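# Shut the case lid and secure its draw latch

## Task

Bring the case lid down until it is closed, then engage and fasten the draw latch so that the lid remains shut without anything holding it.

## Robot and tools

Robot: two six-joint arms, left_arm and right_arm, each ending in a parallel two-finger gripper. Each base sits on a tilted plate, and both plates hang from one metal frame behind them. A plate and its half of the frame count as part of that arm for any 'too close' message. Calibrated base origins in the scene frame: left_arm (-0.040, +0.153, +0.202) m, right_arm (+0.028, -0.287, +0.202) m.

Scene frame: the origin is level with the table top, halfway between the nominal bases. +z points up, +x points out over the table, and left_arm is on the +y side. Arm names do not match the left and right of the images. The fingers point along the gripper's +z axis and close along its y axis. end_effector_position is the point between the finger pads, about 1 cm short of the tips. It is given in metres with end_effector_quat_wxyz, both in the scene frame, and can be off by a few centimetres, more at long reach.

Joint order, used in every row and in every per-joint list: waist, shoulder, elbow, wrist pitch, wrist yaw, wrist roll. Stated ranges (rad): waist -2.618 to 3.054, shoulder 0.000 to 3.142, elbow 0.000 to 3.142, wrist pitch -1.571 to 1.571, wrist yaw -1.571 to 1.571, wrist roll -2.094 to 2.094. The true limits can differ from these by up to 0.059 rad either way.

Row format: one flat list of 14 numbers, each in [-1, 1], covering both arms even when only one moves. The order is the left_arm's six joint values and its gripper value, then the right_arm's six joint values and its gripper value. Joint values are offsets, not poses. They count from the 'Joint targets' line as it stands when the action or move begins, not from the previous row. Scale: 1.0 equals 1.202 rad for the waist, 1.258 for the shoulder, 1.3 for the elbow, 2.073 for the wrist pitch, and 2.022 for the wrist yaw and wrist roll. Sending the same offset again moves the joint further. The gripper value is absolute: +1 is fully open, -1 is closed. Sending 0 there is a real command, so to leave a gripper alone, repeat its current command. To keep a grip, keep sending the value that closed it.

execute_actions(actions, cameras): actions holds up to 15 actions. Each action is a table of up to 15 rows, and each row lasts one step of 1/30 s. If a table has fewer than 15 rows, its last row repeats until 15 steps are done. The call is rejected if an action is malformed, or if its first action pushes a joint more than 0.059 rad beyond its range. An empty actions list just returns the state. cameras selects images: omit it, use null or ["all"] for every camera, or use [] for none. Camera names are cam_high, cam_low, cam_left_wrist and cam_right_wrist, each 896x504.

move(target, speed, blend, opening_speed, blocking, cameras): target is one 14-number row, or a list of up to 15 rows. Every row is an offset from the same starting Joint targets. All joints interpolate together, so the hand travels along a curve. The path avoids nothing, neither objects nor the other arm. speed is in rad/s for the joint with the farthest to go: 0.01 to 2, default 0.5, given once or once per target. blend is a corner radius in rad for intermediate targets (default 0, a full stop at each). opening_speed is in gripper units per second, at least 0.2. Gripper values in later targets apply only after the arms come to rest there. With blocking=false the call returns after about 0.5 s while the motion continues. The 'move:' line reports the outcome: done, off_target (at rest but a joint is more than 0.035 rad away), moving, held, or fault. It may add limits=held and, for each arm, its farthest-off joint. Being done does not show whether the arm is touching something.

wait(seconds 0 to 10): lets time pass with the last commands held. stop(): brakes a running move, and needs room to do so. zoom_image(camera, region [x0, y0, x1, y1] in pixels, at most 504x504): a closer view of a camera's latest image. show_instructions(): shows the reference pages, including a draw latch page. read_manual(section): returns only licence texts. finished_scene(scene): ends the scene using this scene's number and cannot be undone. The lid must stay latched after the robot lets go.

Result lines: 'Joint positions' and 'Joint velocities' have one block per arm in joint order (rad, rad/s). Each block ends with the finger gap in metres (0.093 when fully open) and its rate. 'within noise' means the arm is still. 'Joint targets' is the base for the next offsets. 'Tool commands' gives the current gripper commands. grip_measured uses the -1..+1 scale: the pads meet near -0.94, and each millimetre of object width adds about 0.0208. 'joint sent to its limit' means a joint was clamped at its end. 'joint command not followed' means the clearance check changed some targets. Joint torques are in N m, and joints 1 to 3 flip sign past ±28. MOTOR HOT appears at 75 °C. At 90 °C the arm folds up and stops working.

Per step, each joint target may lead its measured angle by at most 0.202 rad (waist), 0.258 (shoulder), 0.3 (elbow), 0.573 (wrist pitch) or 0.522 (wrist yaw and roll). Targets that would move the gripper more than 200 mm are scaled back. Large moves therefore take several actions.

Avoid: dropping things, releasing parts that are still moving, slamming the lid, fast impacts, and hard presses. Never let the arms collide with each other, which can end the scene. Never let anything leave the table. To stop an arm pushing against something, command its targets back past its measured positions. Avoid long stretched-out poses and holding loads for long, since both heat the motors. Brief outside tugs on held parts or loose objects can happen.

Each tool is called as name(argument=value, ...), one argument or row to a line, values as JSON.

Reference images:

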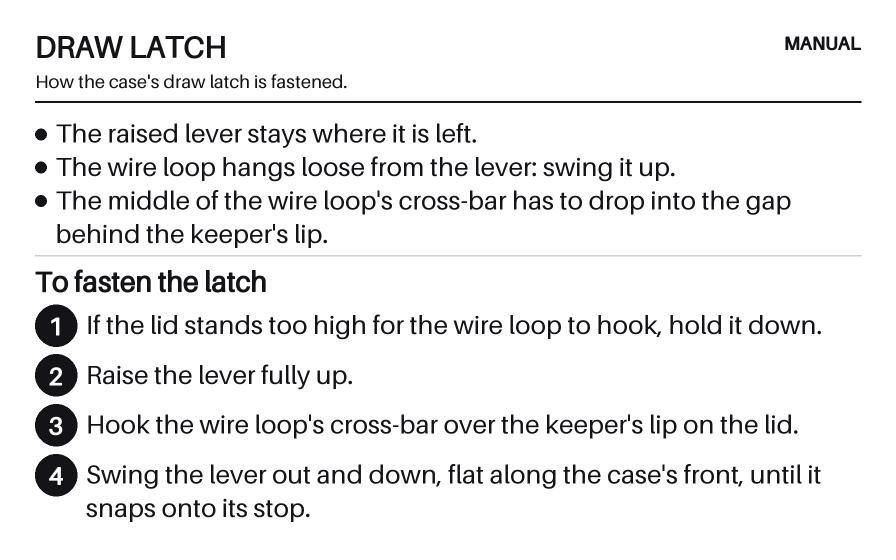

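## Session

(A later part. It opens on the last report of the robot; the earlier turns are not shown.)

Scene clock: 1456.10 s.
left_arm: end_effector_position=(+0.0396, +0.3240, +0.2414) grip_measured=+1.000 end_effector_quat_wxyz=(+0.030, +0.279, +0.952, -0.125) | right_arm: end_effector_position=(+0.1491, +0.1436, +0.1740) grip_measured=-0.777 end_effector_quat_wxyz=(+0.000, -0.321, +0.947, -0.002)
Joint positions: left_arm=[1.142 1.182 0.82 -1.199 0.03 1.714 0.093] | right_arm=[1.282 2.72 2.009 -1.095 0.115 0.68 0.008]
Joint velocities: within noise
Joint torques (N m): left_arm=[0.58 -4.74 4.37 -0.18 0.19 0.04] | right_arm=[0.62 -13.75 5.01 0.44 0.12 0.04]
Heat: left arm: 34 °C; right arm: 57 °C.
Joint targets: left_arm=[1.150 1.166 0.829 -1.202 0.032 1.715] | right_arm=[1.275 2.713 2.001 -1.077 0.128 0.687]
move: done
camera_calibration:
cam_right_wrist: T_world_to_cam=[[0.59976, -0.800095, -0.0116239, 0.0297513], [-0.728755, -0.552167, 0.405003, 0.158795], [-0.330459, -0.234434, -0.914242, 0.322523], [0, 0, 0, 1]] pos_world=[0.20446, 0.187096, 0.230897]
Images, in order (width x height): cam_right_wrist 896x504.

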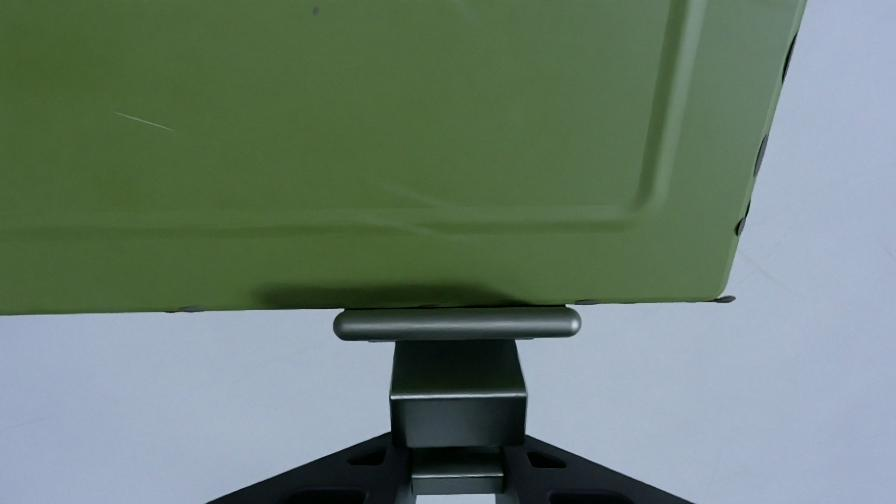

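move(
  target=[0,0,0,0,0,0,1,0.0266,-0.0628,-0.0992,0.0352,-0.003,0.0119,-0.85],
  speed=0.15,
  cameras=["cam_right_wrist"],
)

zoom_image(
  camera="cam_right_wrist",
  region=[320, 300, 600, 504],
)

Scene clock: 1492.60 s.
left_arm: end_effector_position=(+0.0396, +0.3240, +0.2414) grip_measured=+1.000 end_effector_quat_wxyz=(+0.030, +0.279, +0.952, -0.125) | right_arm: end_effector_position=(+0.1450, +0.1409, +0.1727) grip_measured=-0.777 end_effector_quat_wxyz=(+0.020, -0.317, +0.948, +0.010)
Joint positions: left_arm=[1.142 1.182 0.82 -1.199 0.03 1.714 0.093] | right_arm=[1.296 2.662 1.892 -0.996 0.133 0.697 0.008]
Joint velocities: within noise
Joint torques (N m): left_arm=[0.65 -4.77 4.38 -0.18 0.2 0.04] | right_arm=[2.25 -15.46 4.15 0.26 -0.16 0.09]
Heat: left arm: 34 °C; right arm: 58 °C.
Joint targets: left_arm=[1.150 1.166 0.829 -1.202 0.032 1.715] | right_arm=[1.307 2.634 1.872 -1.004 0.121 0.711]
move: done
camera_calibration:
cam_right_wrist: T_world_to_cam=[[0.594158, -0.804015, -0.0231618, 0.033419], [-0.744407, -0.56056, 0.36281, 0.165533], [-0.304688, -0.198325, -0.931575, 0.313514], [0, 0, 0, 1]] pos_world=[0.198892, 0.181838, 0.232779]
Images, in order (width x height): cam_right_wrist 896x504.

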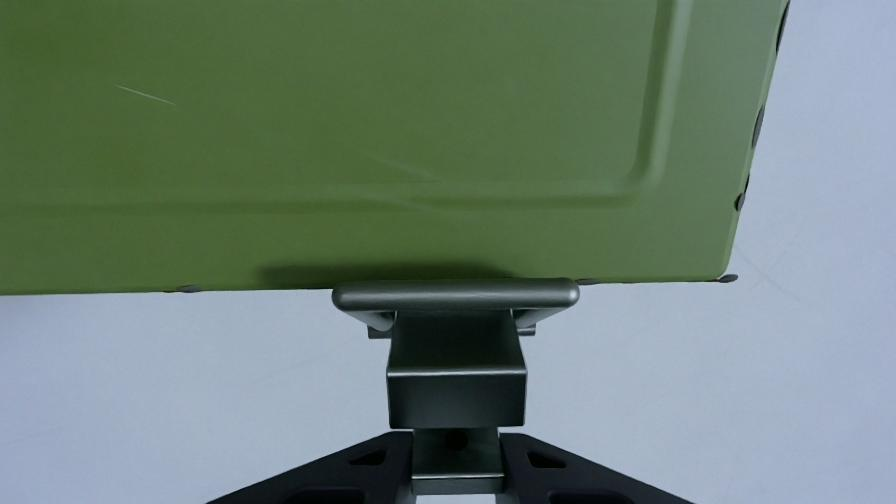

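Scaled by 1.800 from the camera's 896x504 image, which has a finer 1280x720 frame.

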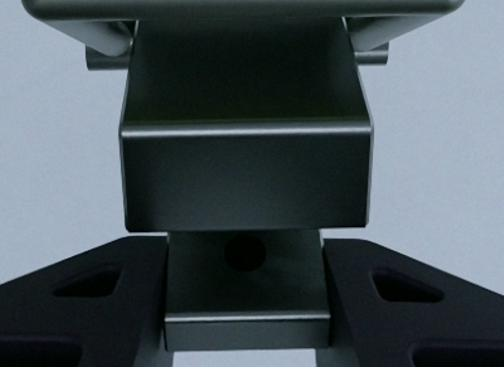

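zoom_image(
  camera="cam_high",
  region=[420, 180, 520, 270],
)

This scene's latest camera images include none from cam_high. They are from: cam_right_wrist. cam_high's image comes with the result of a call that names it in "cameras".

wait(
  seconds=0,
)

zoom_image(
  camera="cam_high",
  region=[420, 190, 500, 235],
)

zoom_image(
  camera="cam_low",
  region=[520, 180, 680, 270],
)

Scene clock: 1522.80 s.
left_arm: end_effector_position=(+0.0396, +0.3240, +0.2414) grip_measured=+1.000 end_effector_quat_wxyz=(+0.030, +0.279, +0.952, -0.125) | right_arm: end_effector_position=(+0.1450, +0.1408, +0.1728) grip_measured=-0.777 end_effector_quat_wxyz=(+0.020, -0.317, +0.948, +0.010)
Joint positions: left_arm=[1.142 1.182 0.82 -1.199 0.03 1.714 0.093] | right_arm=[1.296 2.661 1.891 -0.996 0.133 0.698 0.008]
Joint velocities: within noise
Joint torques (N m): left_arm=[0.62 -4.77 4.38 -0.17 0.19 0.05] | right_arm=[2.14 -15.49 3.99 0.33 -0.15 0.13]
Heat: left arm: 34 °C; right arm: 63 °C.
Joint targets: left_arm=[1.150 1.166 0.829 -1.202 0.032 1.715] | right_arm=[1.307 2.634 1.872 -1.005 0.121 0.711]
Tool commands: left_gripper/opening=+1.0 right_gripper/opening=-0.85
camera_calibration:
cam_left_wrist: T_world_to_cam=[[-0.523266, -0.81942, 0.233973, 0.229583], [-0.756243, 0.573073, 0.315726, -0.191897], [-0.392796, -0.0117315, -0.919551, 0.326083], [0, 0, 0, 1]] pos_world=[0.103096, 0.301922, 0.30672]
cam_right_wrist: T_world_to_cam=[[0.593541, -0.804477, -0.0229054, 0.0334329], [-0.744968, -0.559959, 0.362586, 0.165537], [-0.304519, -0.198146, -0.931669, 0.313554], [0, 0, 0, 1]] pos_world=[0.198959, 0.181719, 0.232873]

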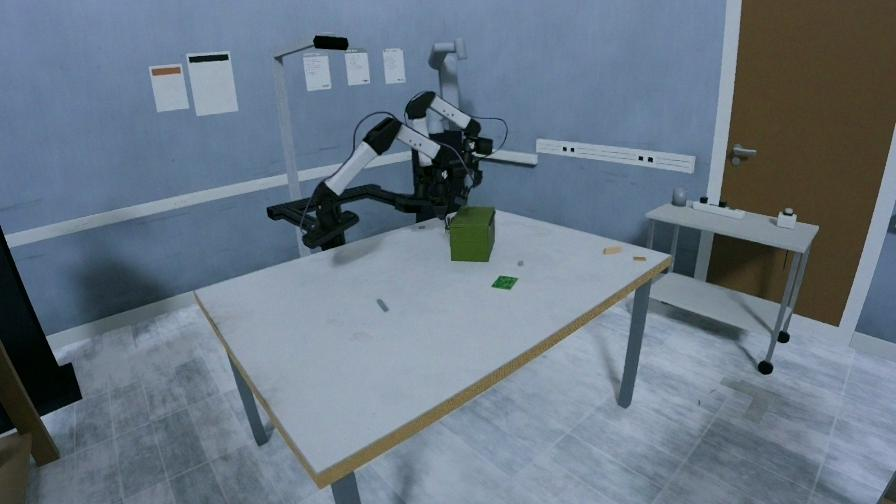

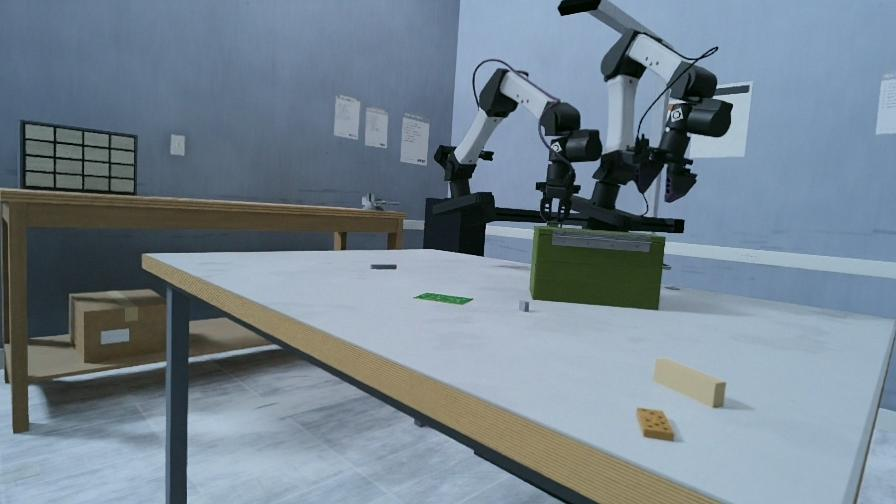

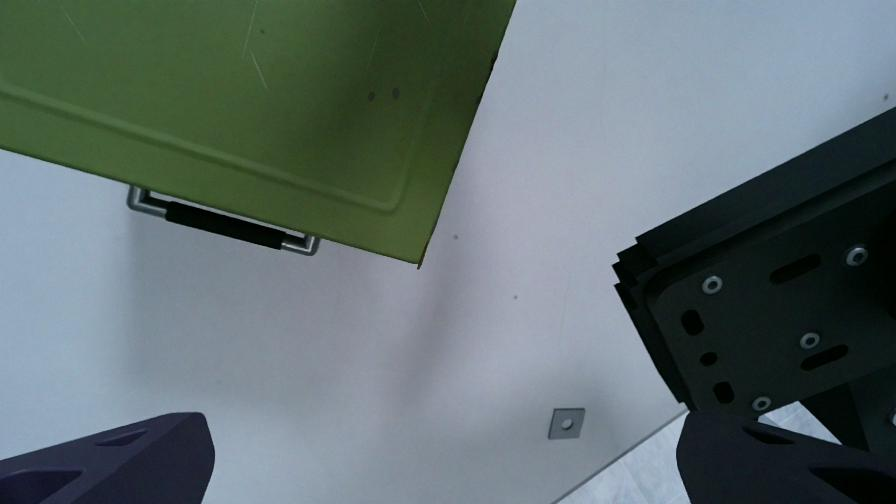

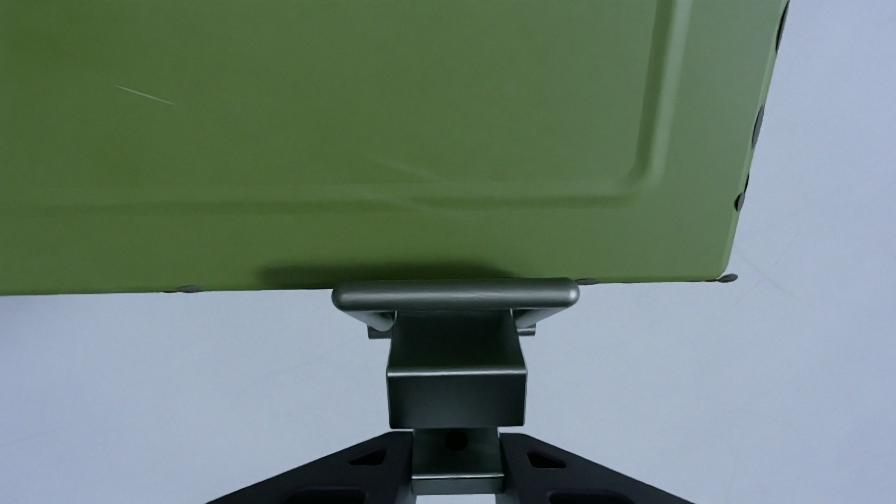

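Scaled by 6.300 from the camera's 896x504 image, which has a finer 1280x720 frame.

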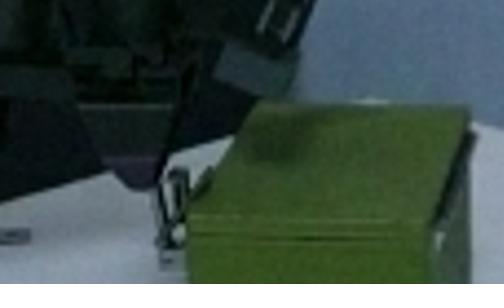

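Scaled by 3.150 from the camera's 896x504 image, which has a finer 1280x720 frame.

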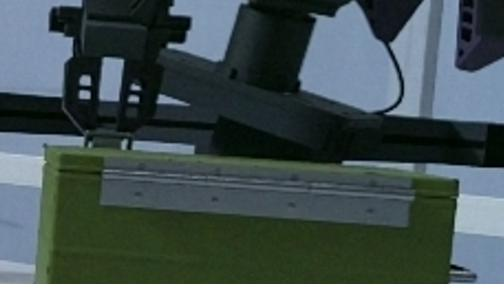

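move(
  target=[
    [0,0,0,0,0,0,1,0,0,0,0,0,0,-0.2],
    [0,0,0,0,0,0,1,0.0,-0.12,0,0,0,0,-0.2],
    [0,0,0,0,0,0,1,-0.3386,-0.345,0.0985,-0.094,-0.0104,-0.055,-0.2],
    [0,0,0,0,0,0,1,-0.8195,-0.318,-0.873,0.516,-0.5554,-0.262,-0.9],
  ],
  opening_speed=1,
  speed=0.6,
  cameras=["cam_right_wrist","cam_low"],
)

zoom_image(
  camera="cam_right_wrist",
  region=[250, 100, 650, 400],
)

zoom_image(
  camera="cam_low",
  region=[520, 200, 600, 245],
)

Scene clock: 1546.70 s.
left_arm: end_effector_position=(+0.0396, +0.3240, +0.2414) grip_measured=+1.000 end_effector_quat_wxyz=(+0.030, +0.279, +0.952, -0.125) | right_arm: end_effector_position=(+0.2392, -0.0397, +0.1699) grip_measured=-0.898 end_effector_quat_wxyz=(-0.082, -0.106, +0.804, +0.580)
Joint positions: left_arm=[1.142 1.182 0.82 -1.199 0.03 1.714 0.093] | right_arm=[0.329 2.225 0.74 0.049 -0.989 0.189 0.002]
Joint velocities: within noise
Joint torques (N m): left_arm=[0.58 -4.72 4.4 -0.18 0.2 0.05] | right_arm=[1.4 -7.16 2.25 0.73 -0.81 -0.16]
Heat: left arm: 34 °C; right arm: 63 °C.
Joint targets: left_arm=[1.150 1.166 0.829 -1.202 0.032 1.715] | right_arm=[0.322 2.234 0.737 0.065 -1.002 0.181]
move: done
camera_calibration:
cam_right_wrist: T_world_to_cam=[[0.0599759, -0.293622, -0.954038, 0.138365], [-0.779792, -0.610446, 0.138853, 0.180015], [-0.623159, 0.735624, -0.265576, 0.303854], [0, 0, 0, 1]] pos_world=[0.321425, -0.0730062, 0.187706]
Images, in order (width x height): cam_low 896x504, cam_right_wrist 896x504.

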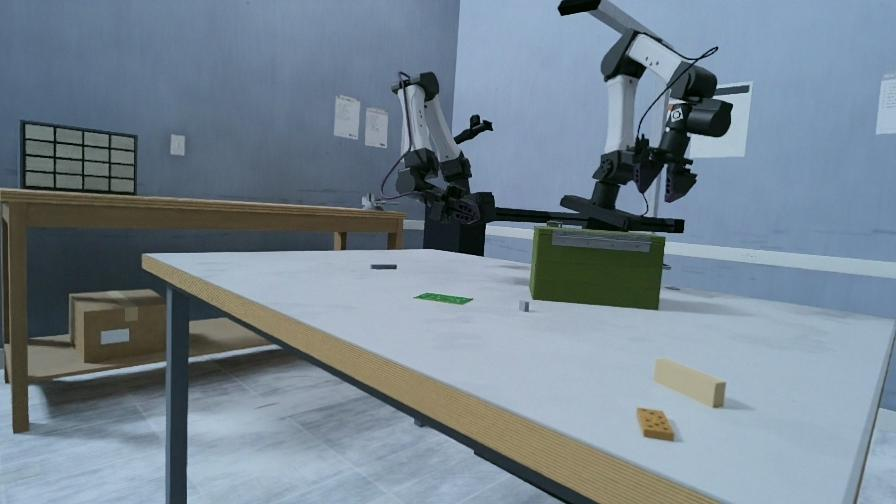

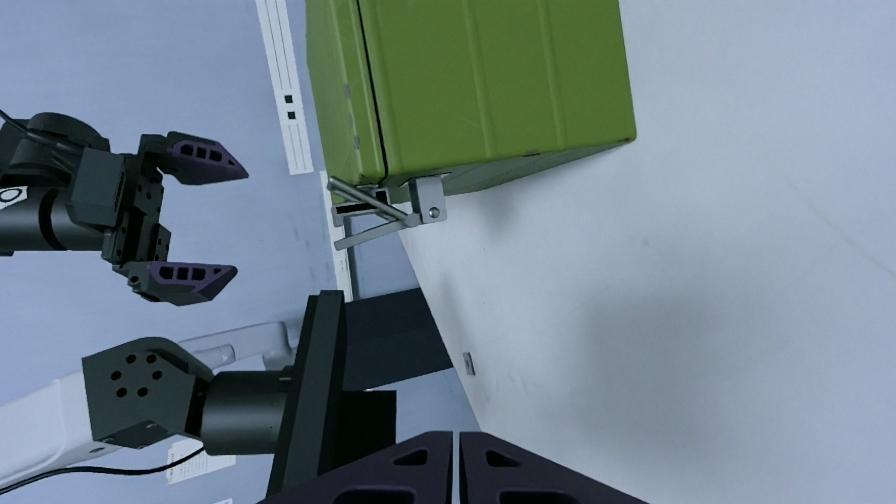

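Scaled by 1.260 from the camera's 896x504 image, which has a finer 1280x720 frame.

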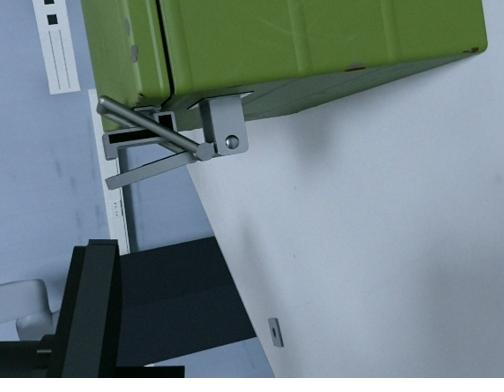

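Scaled by 6.300 from the camera's 896x504 image, which has a finer 1280x720 frame.

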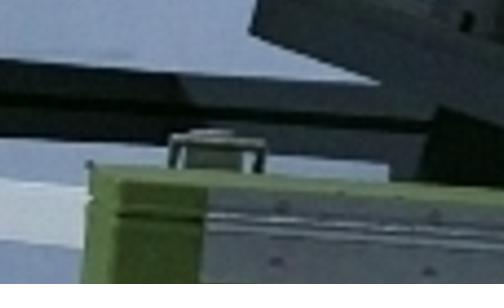

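zoom_image(
  camera="cam_right_wrist",
  region=[310, 150, 470, 270],
)

Scaled by 3.150 from the camera's 896x504 image, which has a finer 1280x720 frame.

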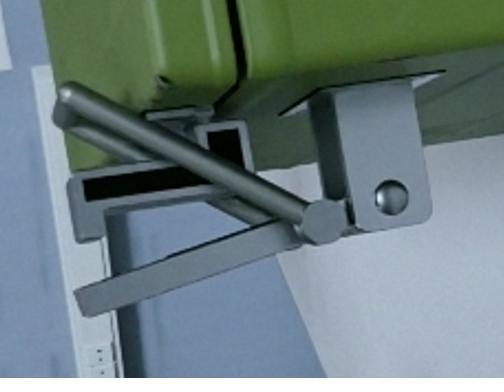

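move(
  target=[0,0,0,0,0,0,1,0.371,0.124,-0.1122,0.3956,0.094,0.323,-0.9],
  speed=0.5,
  cameras=["cam_right_wrist"],
)

zoom_image(
  camera="cam_right_wrist",
  region=[250, 100, 650, 400],
)

Scene clock: 1589.17 s.
left_arm: end_effector_position=(+0.0396, +0.3240, +0.2414) grip_measured=+1.000 end_effector_quat_wxyz=(+0.030, +0.279, +0.952, -0.125) | right_arm: end_effector_position=(+0.1678, +0.0553, +0.1737) grip_measured=-0.898 end_effector_quat_wxyz=(-0.080, -0.115, +0.799, +0.584)
Joint positions: left_arm=[1.142 1.182 0.82 -1.199 0.03 1.714 0.093] | right_arm=[0.763 2.378 0.598 0.867 -0.826 0.825 0.002]
Joint velocities: within noise
Joint torques (N m): left_arm=[0.55 -4.75 4.37 -0.18 0.2 0.04] | right_arm=[2.03 -6.9 1.77 1.7 -0.38 -0.01]
Heat: left arm: 34 °C; right arm: 50 °C.
Joint targets: left_arm=[1.150 1.166 0.829 -1.202 0.032 1.715] | right_arm=[0.768 2.390 0.592 0.885 -0.811 0.834]
move: done
camera_calibration:
cam_right_wrist: T_world_to_cam=[[0.07543, -0.279583, -0.957154, 0.171349], [-0.773973, -0.621632, 0.120584, 0.184578], [-0.62871, 0.731715, -0.26328, 0.191249], [0, 0, 0, 1]] pos_world=[0.250174, 0.0227056, 0.192102]
Images, in order (width x height): cam_right_wrist 896x504.

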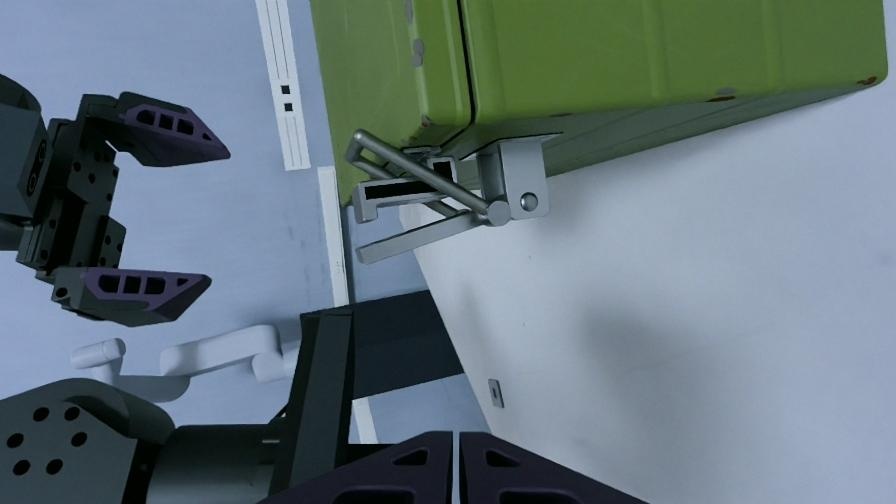

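Scaled by 1.260 from the camera's 896x504 image, which has a finer 1280x720 frame.

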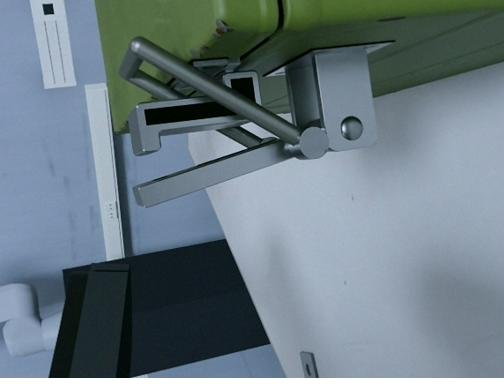

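zoom_image(
  camera="cam_right_wrist",
  region=[330, 110, 570, 280],
)

Scaled by 2.100 from the camera's 896x504 image, which has a finer 1280x720 frame.

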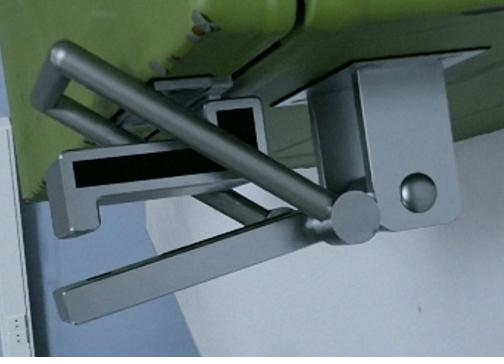

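move(
  target=[0,0,0,0,0,0,1,-0.371,-0.124,0.1122,-0.3956,-0.094,-0.323,-0.9],
  speed=0.8,
  cameras=[],
)

move(
  target=[
    [0,0,0,0,0,0,1,0.4809,-0.027,0.9715,-0.6102,0.5450,0.2072,-0.2],
    [0,0,0,0,0,0,1,0.7995,0.290,0.976,-0.5523,0.5574,0.2502,-0.2],
    [0,0,0,0,0,0,1,0.7995,0.3871,0.976,-0.5523,0.5574,0.2502,-0.2],
    [0,0,0,0,0,0,1,0.7995,0.3871,0.976,-0.5523,0.5574,0.2502,-0.95],
  ],
  speed=[0.8,0.5,0.2,0.2],
  cameras=["cam_right_wrist","cam_high"],
)

zoom_image(
  camera="cam_right_wrist",
  region=[320, 250, 600, 504],
)

Scene clock: 1631.70 s.
left_arm: end_effector_position=(+0.0396, +0.3240, +0.2414) grip_measured=+1.000 end_effector_quat_wxyz=(+0.030, +0.279, +0.952, -0.125) | right_arm: end_effector_position=(+0.2318, -0.0402, +0.1596) grip_measured=-0.898 end_effector_quat_wxyz=(-0.091, -0.101, +0.805, +0.578)
Joint positions: left_arm=[1.142 1.182 0.82 -1.199 0.03 1.714 0.093] | right_arm=[0.328 2.262 0.726 0.081 -0.988 0.19 0.002]
Joint velocities: within noise
Joint torques (N m): left_arm=[0.62 -4.74 4.4 -0.17 0.19 0.04] | right_arm=[1.33 -10.73 3.14 0.45 -0.85 -0.12]
Heat: left arm: 34 °C; right arm: 46 °C.
Joint targets: left_arm=[1.150 1.166 0.829 -1.202 0.032 1.715] | right_arm=[0.322 2.234 0.737 0.065 -1.002 0.182]
move: done
No camera images: "cameras" was empty.

Scene clock: 1635.80 s.
left_arm: end_effector_position=(+0.0396, +0.3240, +0.2414) grip_measured=+1.000 end_effector_quat_wxyz=(+0.030, +0.279, +0.952, -0.125) | right_arm: end_effector_position=(+0.1452, +0.1402, +0.1734) grip_measured=-0.786 end_effector_quat_wxyz=(-0.004, -0.324, +0.946, -0.004)
Joint positions: left_arm=[1.142 1.182 0.82 -1.199 0.03 1.714 0.093] | right_arm=[1.287 2.71 1.986 -1.091 0.11 0.679 0.007]
Joint velocities: within noise
Joint torques (N m): left_arm=[0.65 -4.74 4.38 -0.17 0.19 0.03] | right_arm=[1.01 -12.07 7.31 0.34 0.09 0.1]
Heat: left arm: 34 °C; right arm: 47 °C.
Joint targets: left_arm=[1.150 1.166 0.829 -1.202 0.032 1.715] | right_arm=[1.283 2.721 2.006 -1.080 0.125 0.687]
move: done
camera_calibration:
cam_right_wrist: T_world_to_cam=[[0.6051, -0.796086, -0.0100994, 0.0277634], [-0.722822, -0.554642, 0.41219, 0.152505], [-0.33374, -0.242116, -0.911042, 0.320896], [0, 0, 0, 1]] pos_world=[0.20053, 0.184382, 0.229769]
Images, in order (width x height): cam_high 896x504, cam_right_wrist 896x504.

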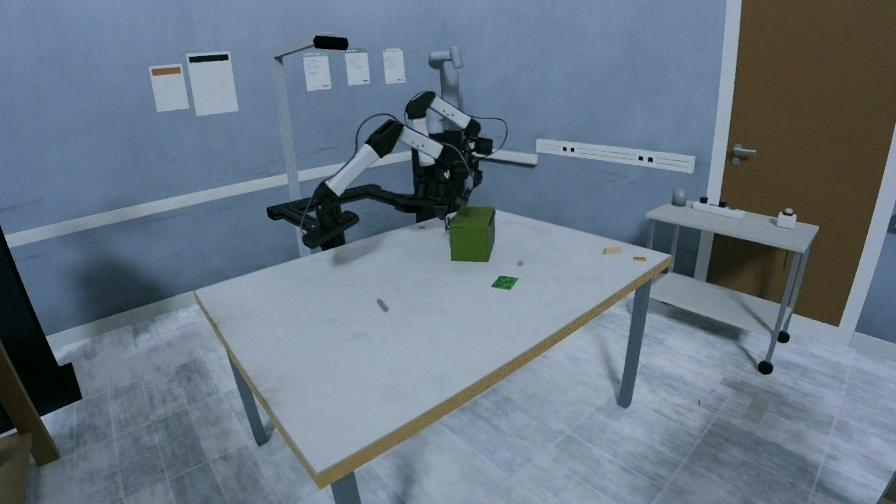

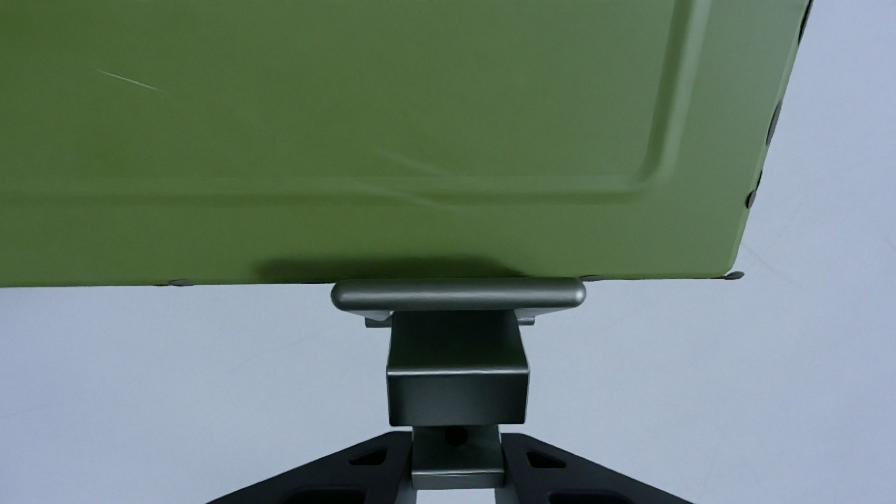

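Scaled by 1.800 from the camera's 896x504 image, which has a finer 1280x720 frame.

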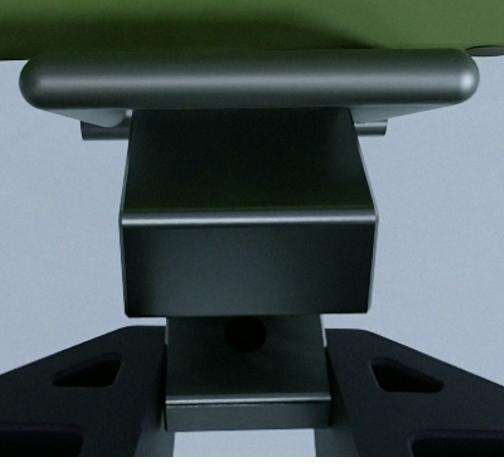

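move(
  target=[
    [0,0,0,0,0,0,1,0.02,-0.0692,-0.1031,0.0367,-0.0015,0.0119,-0.95],
    [0,0,0,0,0,0,1,0.0333,-0.0866,-0.1692,0.0661,-0.003,0.0193,-0.95],
    [0,0,0,0,0,0,1,0.0433,-0.0914,-0.2231,0.096,-0.0064,0.0252,-0.95],
  ],
  speed=0.2,
  blend=0.01,
  cameras=["cam_right_wrist","cam_high","cam_low"],
)

zoom_image(
  camera="cam_right_wrist",
  region=[320, 250, 600, 504],
)

zoom_image(
  camera="cam_high",
  region=[420, 190, 500, 235],
)

Scene clock: 1653.93 s.
left_arm: end_effector_position=(+0.0396, +0.3240, +0.2414) grip_measured=+1.000 end_effector_quat_wxyz=(+0.030, +0.279, +0.952, -0.125) | right_arm: end_effector_position=(+0.1319, +0.1308, +0.1666) grip_measured=-0.786 end_effector_quat_wxyz=(+0.037, -0.317, +0.948, +0.014)
Joint positions: left_arm=[1.142 1.182 0.82 -1.199 0.03 1.714 0.093] | right_arm=[1.329 2.6 1.745 -0.891 0.154 0.726 0.007]
Joint velocities: within noise
Joint torques (N m): left_arm=[0.62 -4.77 4.41 -0.18 0.19 0.04] | right_arm=[1.66 -11.69 3.14 0.5 -0.41 0.08]
Heat: left arm: 34 °C; right arm: 51 °C.
Joint targets: left_arm=[1.150 1.166 0.829 -1.202 0.032 1.715] | right_arm=[1.335 2.606 1.716 -0.881 0.112 0.738]
move: off_target (right_arm); right_arm: the wrist yaw is farthest, 0.042 rad from its target
camera_calibration:
cam_right_wrist: T_world_to_cam=[[0.593891, -0.804316, -0.0192065, 0.0323996], [-0.755953, -0.566034, 0.328848, 0.160256], [-0.275369, -0.180781, -0.944188, 0.297753], [0, 0, 0, 1]] pos_world=[0.183896, 0.170598, 0.229057]
Images, in order (width x height): cam_high 896x504, cam_low 896x504, cam_right_wrist 896x504.

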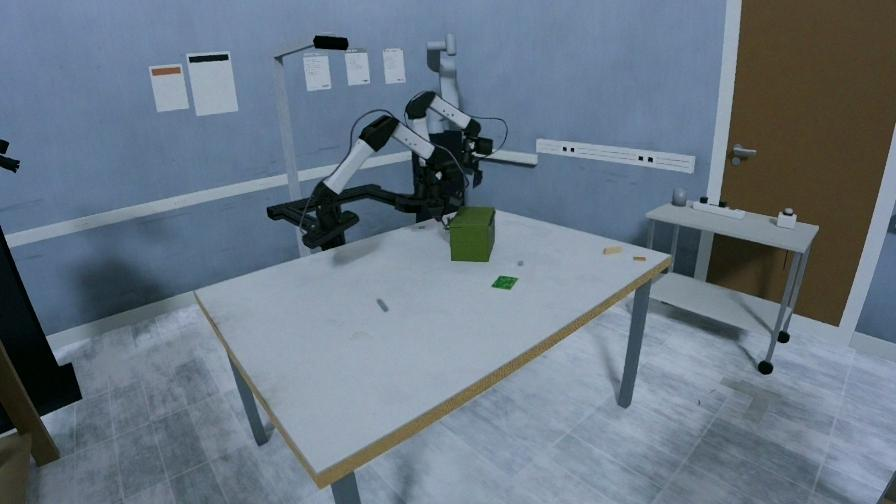

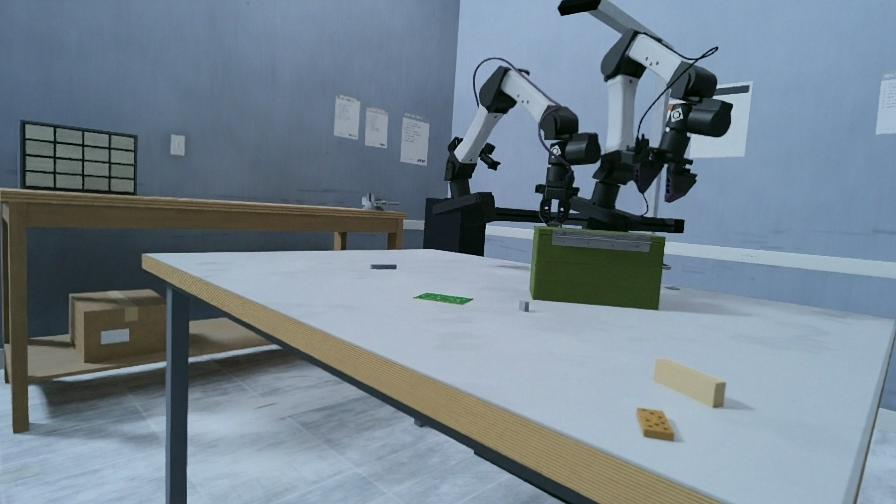

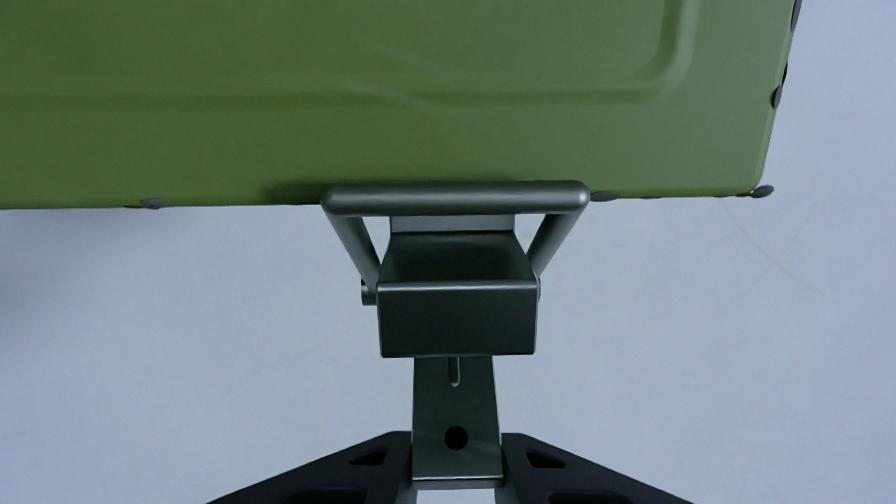

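Scaled by 1.800 from the camera's 896x504 image, which has a finer 1280x720 frame.

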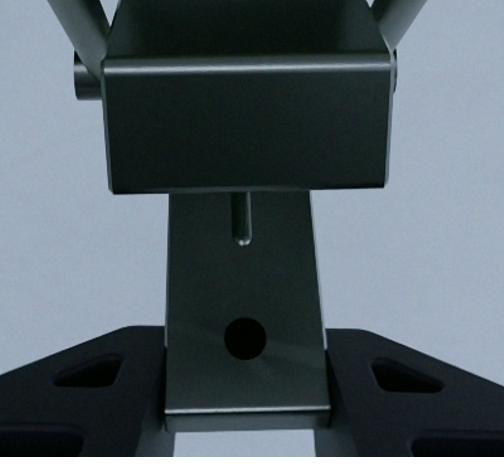

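Scaled by 6.300 from the camera's 896x504 image, which has a finer 1280x720 frame.

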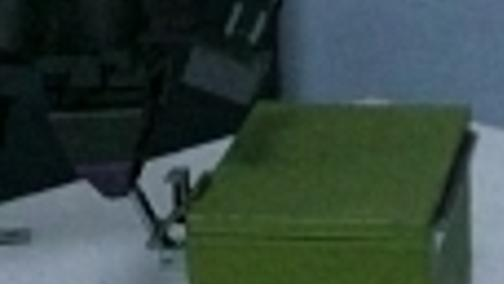

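move(
  target=[0,0,0,0,0,0,1,0.002,0.043,-0.0123,0.0246,0,0,-0.95],
  speed=0.1,
  cameras=["cam_right_wrist","cam_high","cam_low"],
)

zoom_image(
  camera="cam_high",
  region=[420, 190, 500, 235],
)

Scene clock: 1671.40 s.
left_arm: end_effector_position=(+0.0396, +0.3240, +0.2414) grip_measured=+1.000 end_effector_quat_wxyz=(+0.030, +0.279, +0.952, -0.125) | right_arm: end_effector_position=(+0.1175, +0.1198, +0.1496) grip_measured=-0.786 end_effector_quat_wxyz=(+0.011, -0.323, +0.946, +0.000)
Joint positions: left_arm=[1.142 1.182 0.82 -1.199 0.03 1.714 0.093] | right_arm=[1.34 2.623 1.714 -0.889 0.119 0.731 0.007]
Joint velocities: within noise
Joint torques (N m): left_arm=[0.64 -4.71 4.4 -0.18 0.19 0.05] | right_arm=[0.88 -8.88 4.23 0.84 -0.1 0.03]
Heat: left arm: 34 °C; right arm: 52 °C.
Joint targets: left_arm=[1.150 1.166 0.829 -1.202 0.032 1.715] | right_arm=[1.338 2.660 1.700 -0.830 0.112 0.738]
move: off_target (right_arm); right_arm: the wrist pitch is farthest, 0.059 rad from its target
camera_calibration:
cam_right_wrist: T_world_to_cam=[[0.603467, -0.797337, -0.00900866, 0.0282584], [-0.734031, -0.559895, 0.384337, 0.137131], [-0.31149, -0.225322, -0.923149, 0.282215], [0, 0, 0, 1]] pos_world=[0.171513, 0.1629, 0.208077]
Images, in order (width x height): cam_high 896x504, cam_low 896x504, cam_right_wrist 896x504.

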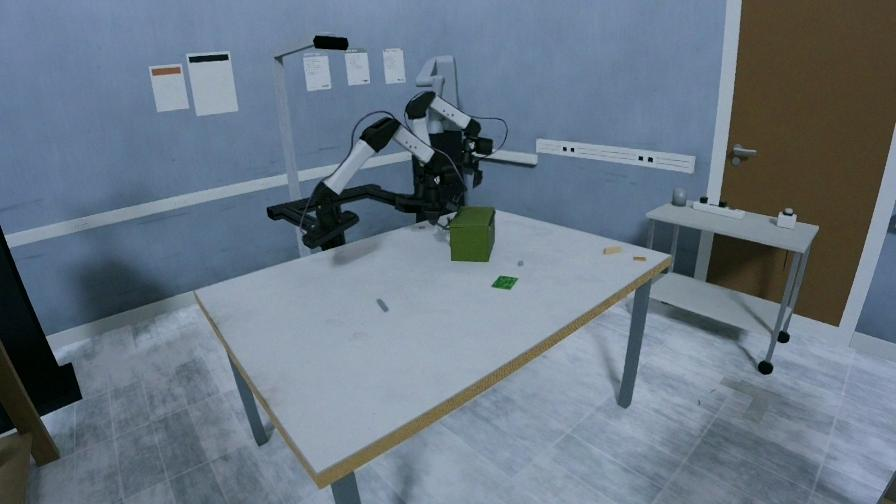

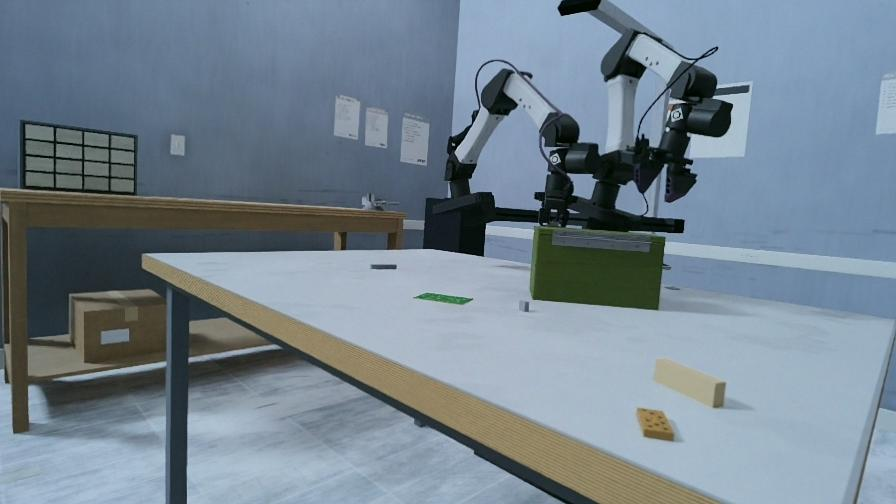

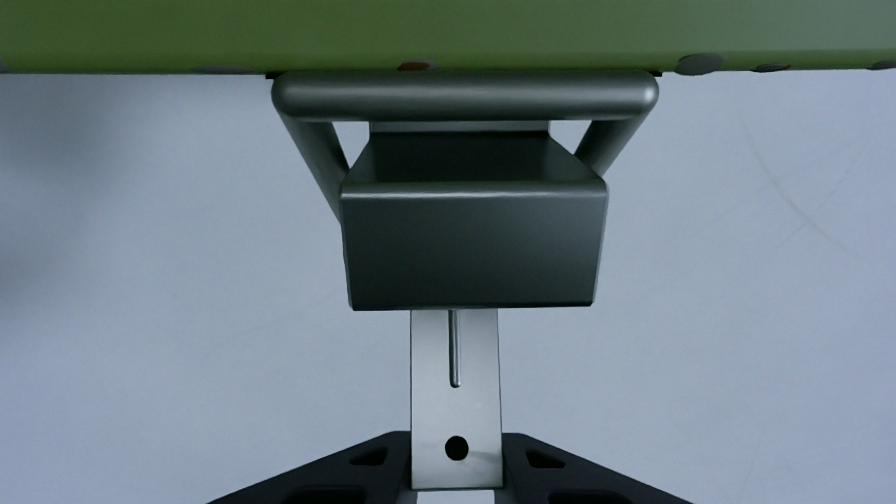

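Scaled by 6.300 from the camera's 896x504 image, which has a finer 1280x720 frame.

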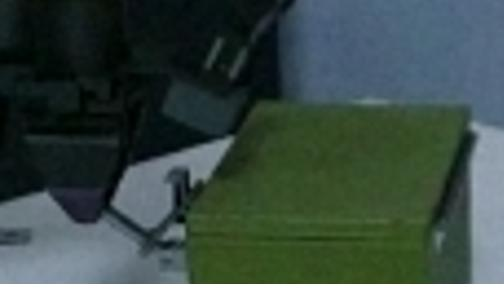

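move(
  target=[0,0,0,0,0,0,1,-0.005,0.042,0,0.0145,0,0,-0.95],
  speed=0.1,
  cameras=["cam_right_wrist","cam_high"],
)

zoom_image(
  camera="cam_high",
  region=[420, 190, 500, 235],
)

Scene clock: 1685.50 s.
left_arm: end_effector_position=(+0.0396, +0.3240, +0.2414) grip_measured=+1.000 end_effector_quat_wxyz=(+0.030, +0.279, +0.952, -0.125) | right_arm: end_effector_position=(+0.1105, +0.1150, +0.1211) grip_measured=-0.786 end_effector_quat_wxyz=(-0.007, -0.325, +0.946, -0.012)
Joint positions: left_arm=[1.142 1.182 0.82 -1.199 0.03 1.714 0.093] | right_arm=[1.34 2.688 1.709 -0.858 0.1 0.731 0.007]
Joint velocities: within noise
Joint torques (N m): left_arm=[0.58 -4.74 4.38 -0.18 0.19 0.04] | right_arm=[0.35 -10.19 4.34 0.81 0.08 0.08]
Heat: left arm: 34 °C; right arm: 51 °C.
Joint targets: left_arm=[1.150 1.166 0.829 -1.202 0.032 1.715] | right_arm=[1.332 2.712 1.700 -0.800 0.112 0.738]
move: off_target (right_arm); right_arm: the wrist pitch is farthest, 0.058 rad from its target
camera_calibration:
cam_right_wrist: T_world_to_cam=[[0.606364, -0.79518, 0.00333079, 0.0263512], [-0.721745, -0.548599, 0.422047, 0.133075], [-0.333776, -0.258318, -0.906568, 0.256893], [0, 0, 0, 1]] pos_world=[0.165812, 0.160319, 0.176639]
Images, in order (width x height): cam_high 896x504, cam_right_wrist 896x504.

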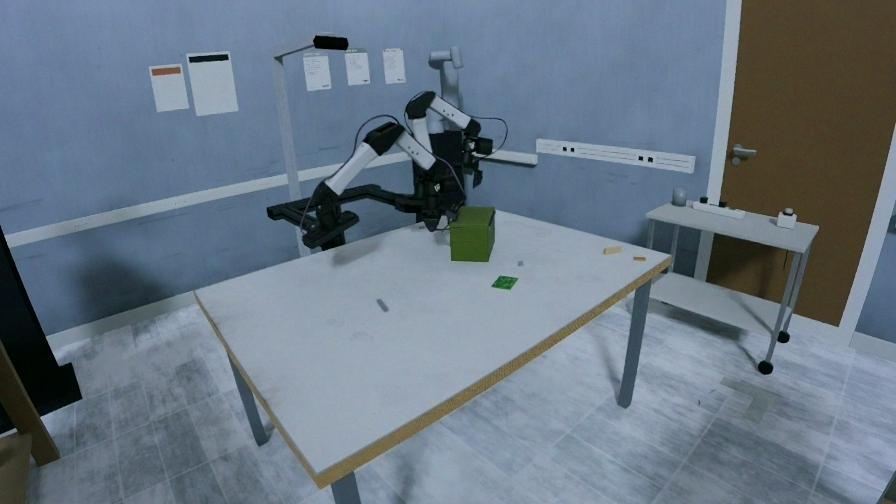

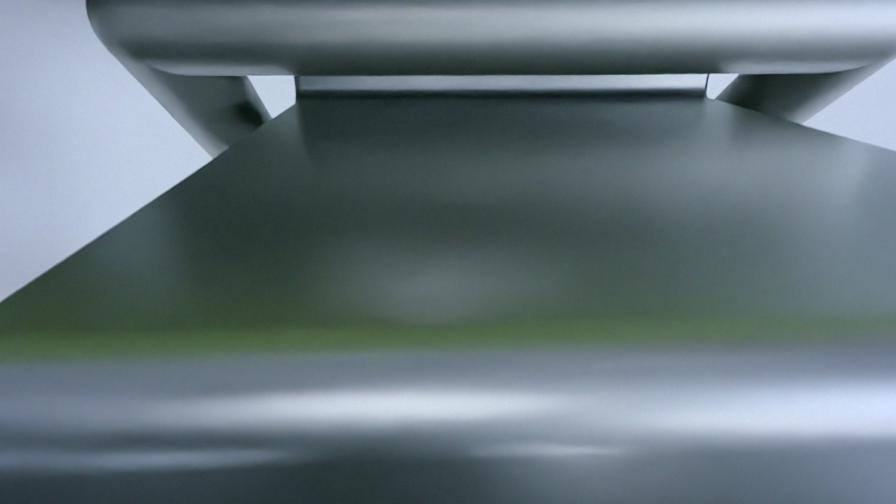

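Scaled by 6.300 from the camera's 896x504 image, which has a finer 1280x720 frame.

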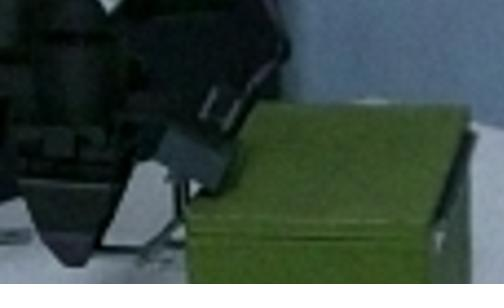

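move(
  target=[
    [0,0,0,0,0,0,1,0,0,0,-0.02,0,0,-0.4],
    [0,0,0,0,0,0,1,0,-0.12,0,-0.06,0,0,-0.4],
    [0,0,0,0,0,0,1,-0.3594,-0.407,0.2308,-0.193,-0.006,-0.0682,-0.95],
  ],
  speed=[0.2,0.3,0.8],
  opening_speed=1,
  cameras=["cam_right_wrist","cam_high","cam_low"],
)

zoom_image(
  camera="cam_high",
  region=[420, 190, 500, 235],
)

zoom_image(
  camera="cam_low",
  region=[520, 200, 600, 245],
)

Scene clock: 1718.47 s.
left_arm: end_effector_position=(+0.0396, +0.3240, +0.2414) grip_measured=+1.000 end_effector_quat_wxyz=(+0.030, +0.279, +0.952, -0.125) | right_arm: end_effector_position=(+0.3302, +0.0463, +0.3718) grip_measured=-0.946 end_effector_quat_wxyz=(+0.092, -0.141, +0.974, +0.153)
Joint positions: left_arm=[1.142 1.182 0.82 -1.199 0.03 1.714 0.093] | right_arm=[0.893 2.201 1.994 -1.185 0.102 0.609 0]
Joint velocities: within noise
Joint torques (N m): left_arm=[0.61 -4.72 4.38 -0.18 0.19 0.05] | right_arm=[2.73 -10.51 6.82 0.82 -0.1 -0.14]
Heat: left arm: 34 °C; right arm: 53 °C.
Joint targets: left_arm=[1.150 1.166 0.829 -1.202 0.032 1.715] | right_arm=[0.900 2.200 2.000 -1.200 0.100 0.601]
move: done
camera_calibration:
cam_right_wrist: T_world_to_cam=[[0.294085, -0.911038, -0.289005, 0.0548059], [-0.919333, -0.352334, 0.175181, 0.295997], [-0.261423, 0.214174, -0.941163, 0.50684], [0, 0, 0, 1]] pos_world=[0.388501, 0.0456684, 0.441005]
Images, in order (width x height): cam_high 896x504, cam_low 896x504, cam_right_wrist 896x504.

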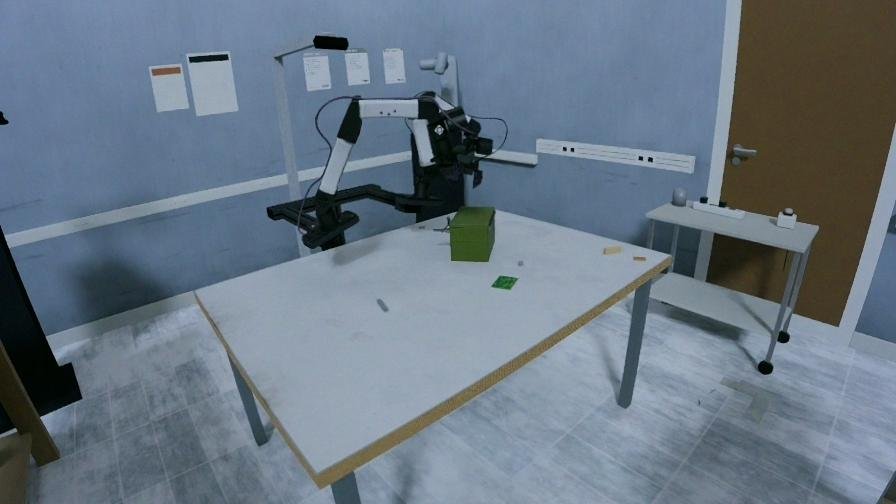

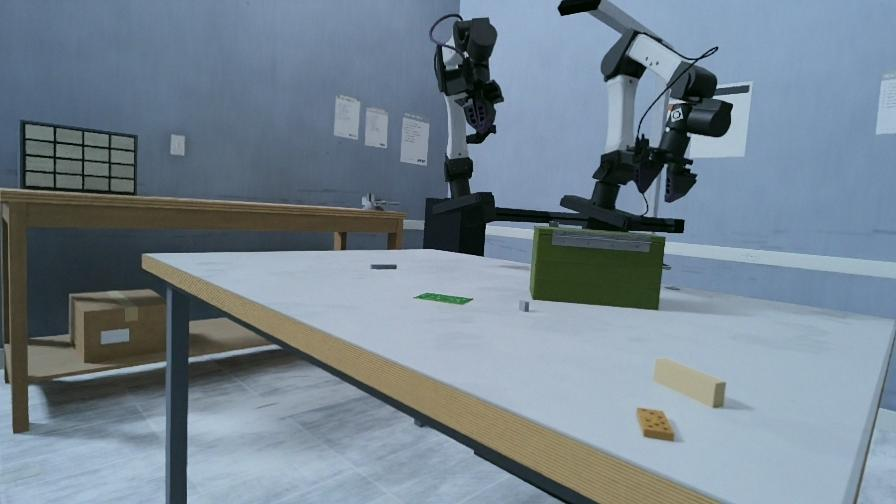

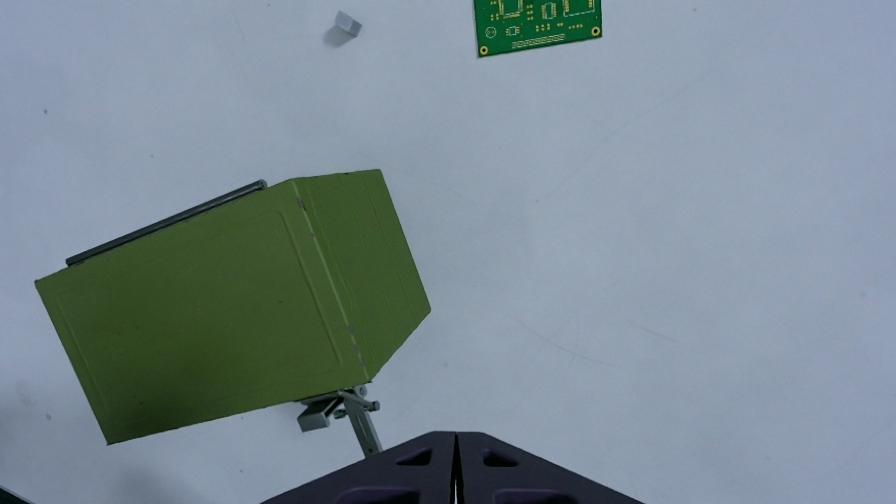

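Scaled by 6.300 from the camera's 896x504 image, which has a finer 1280x720 frame.

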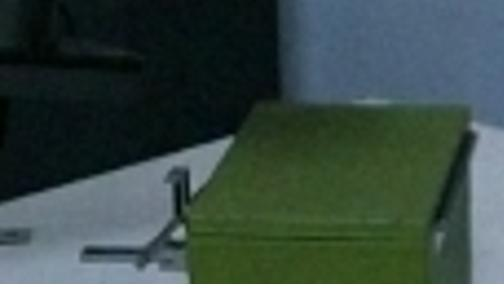

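Scaled by 6.300 from the camera's 896x504 image, which has a finer 1280x720 frame.

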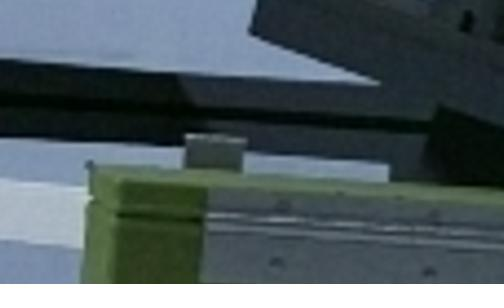

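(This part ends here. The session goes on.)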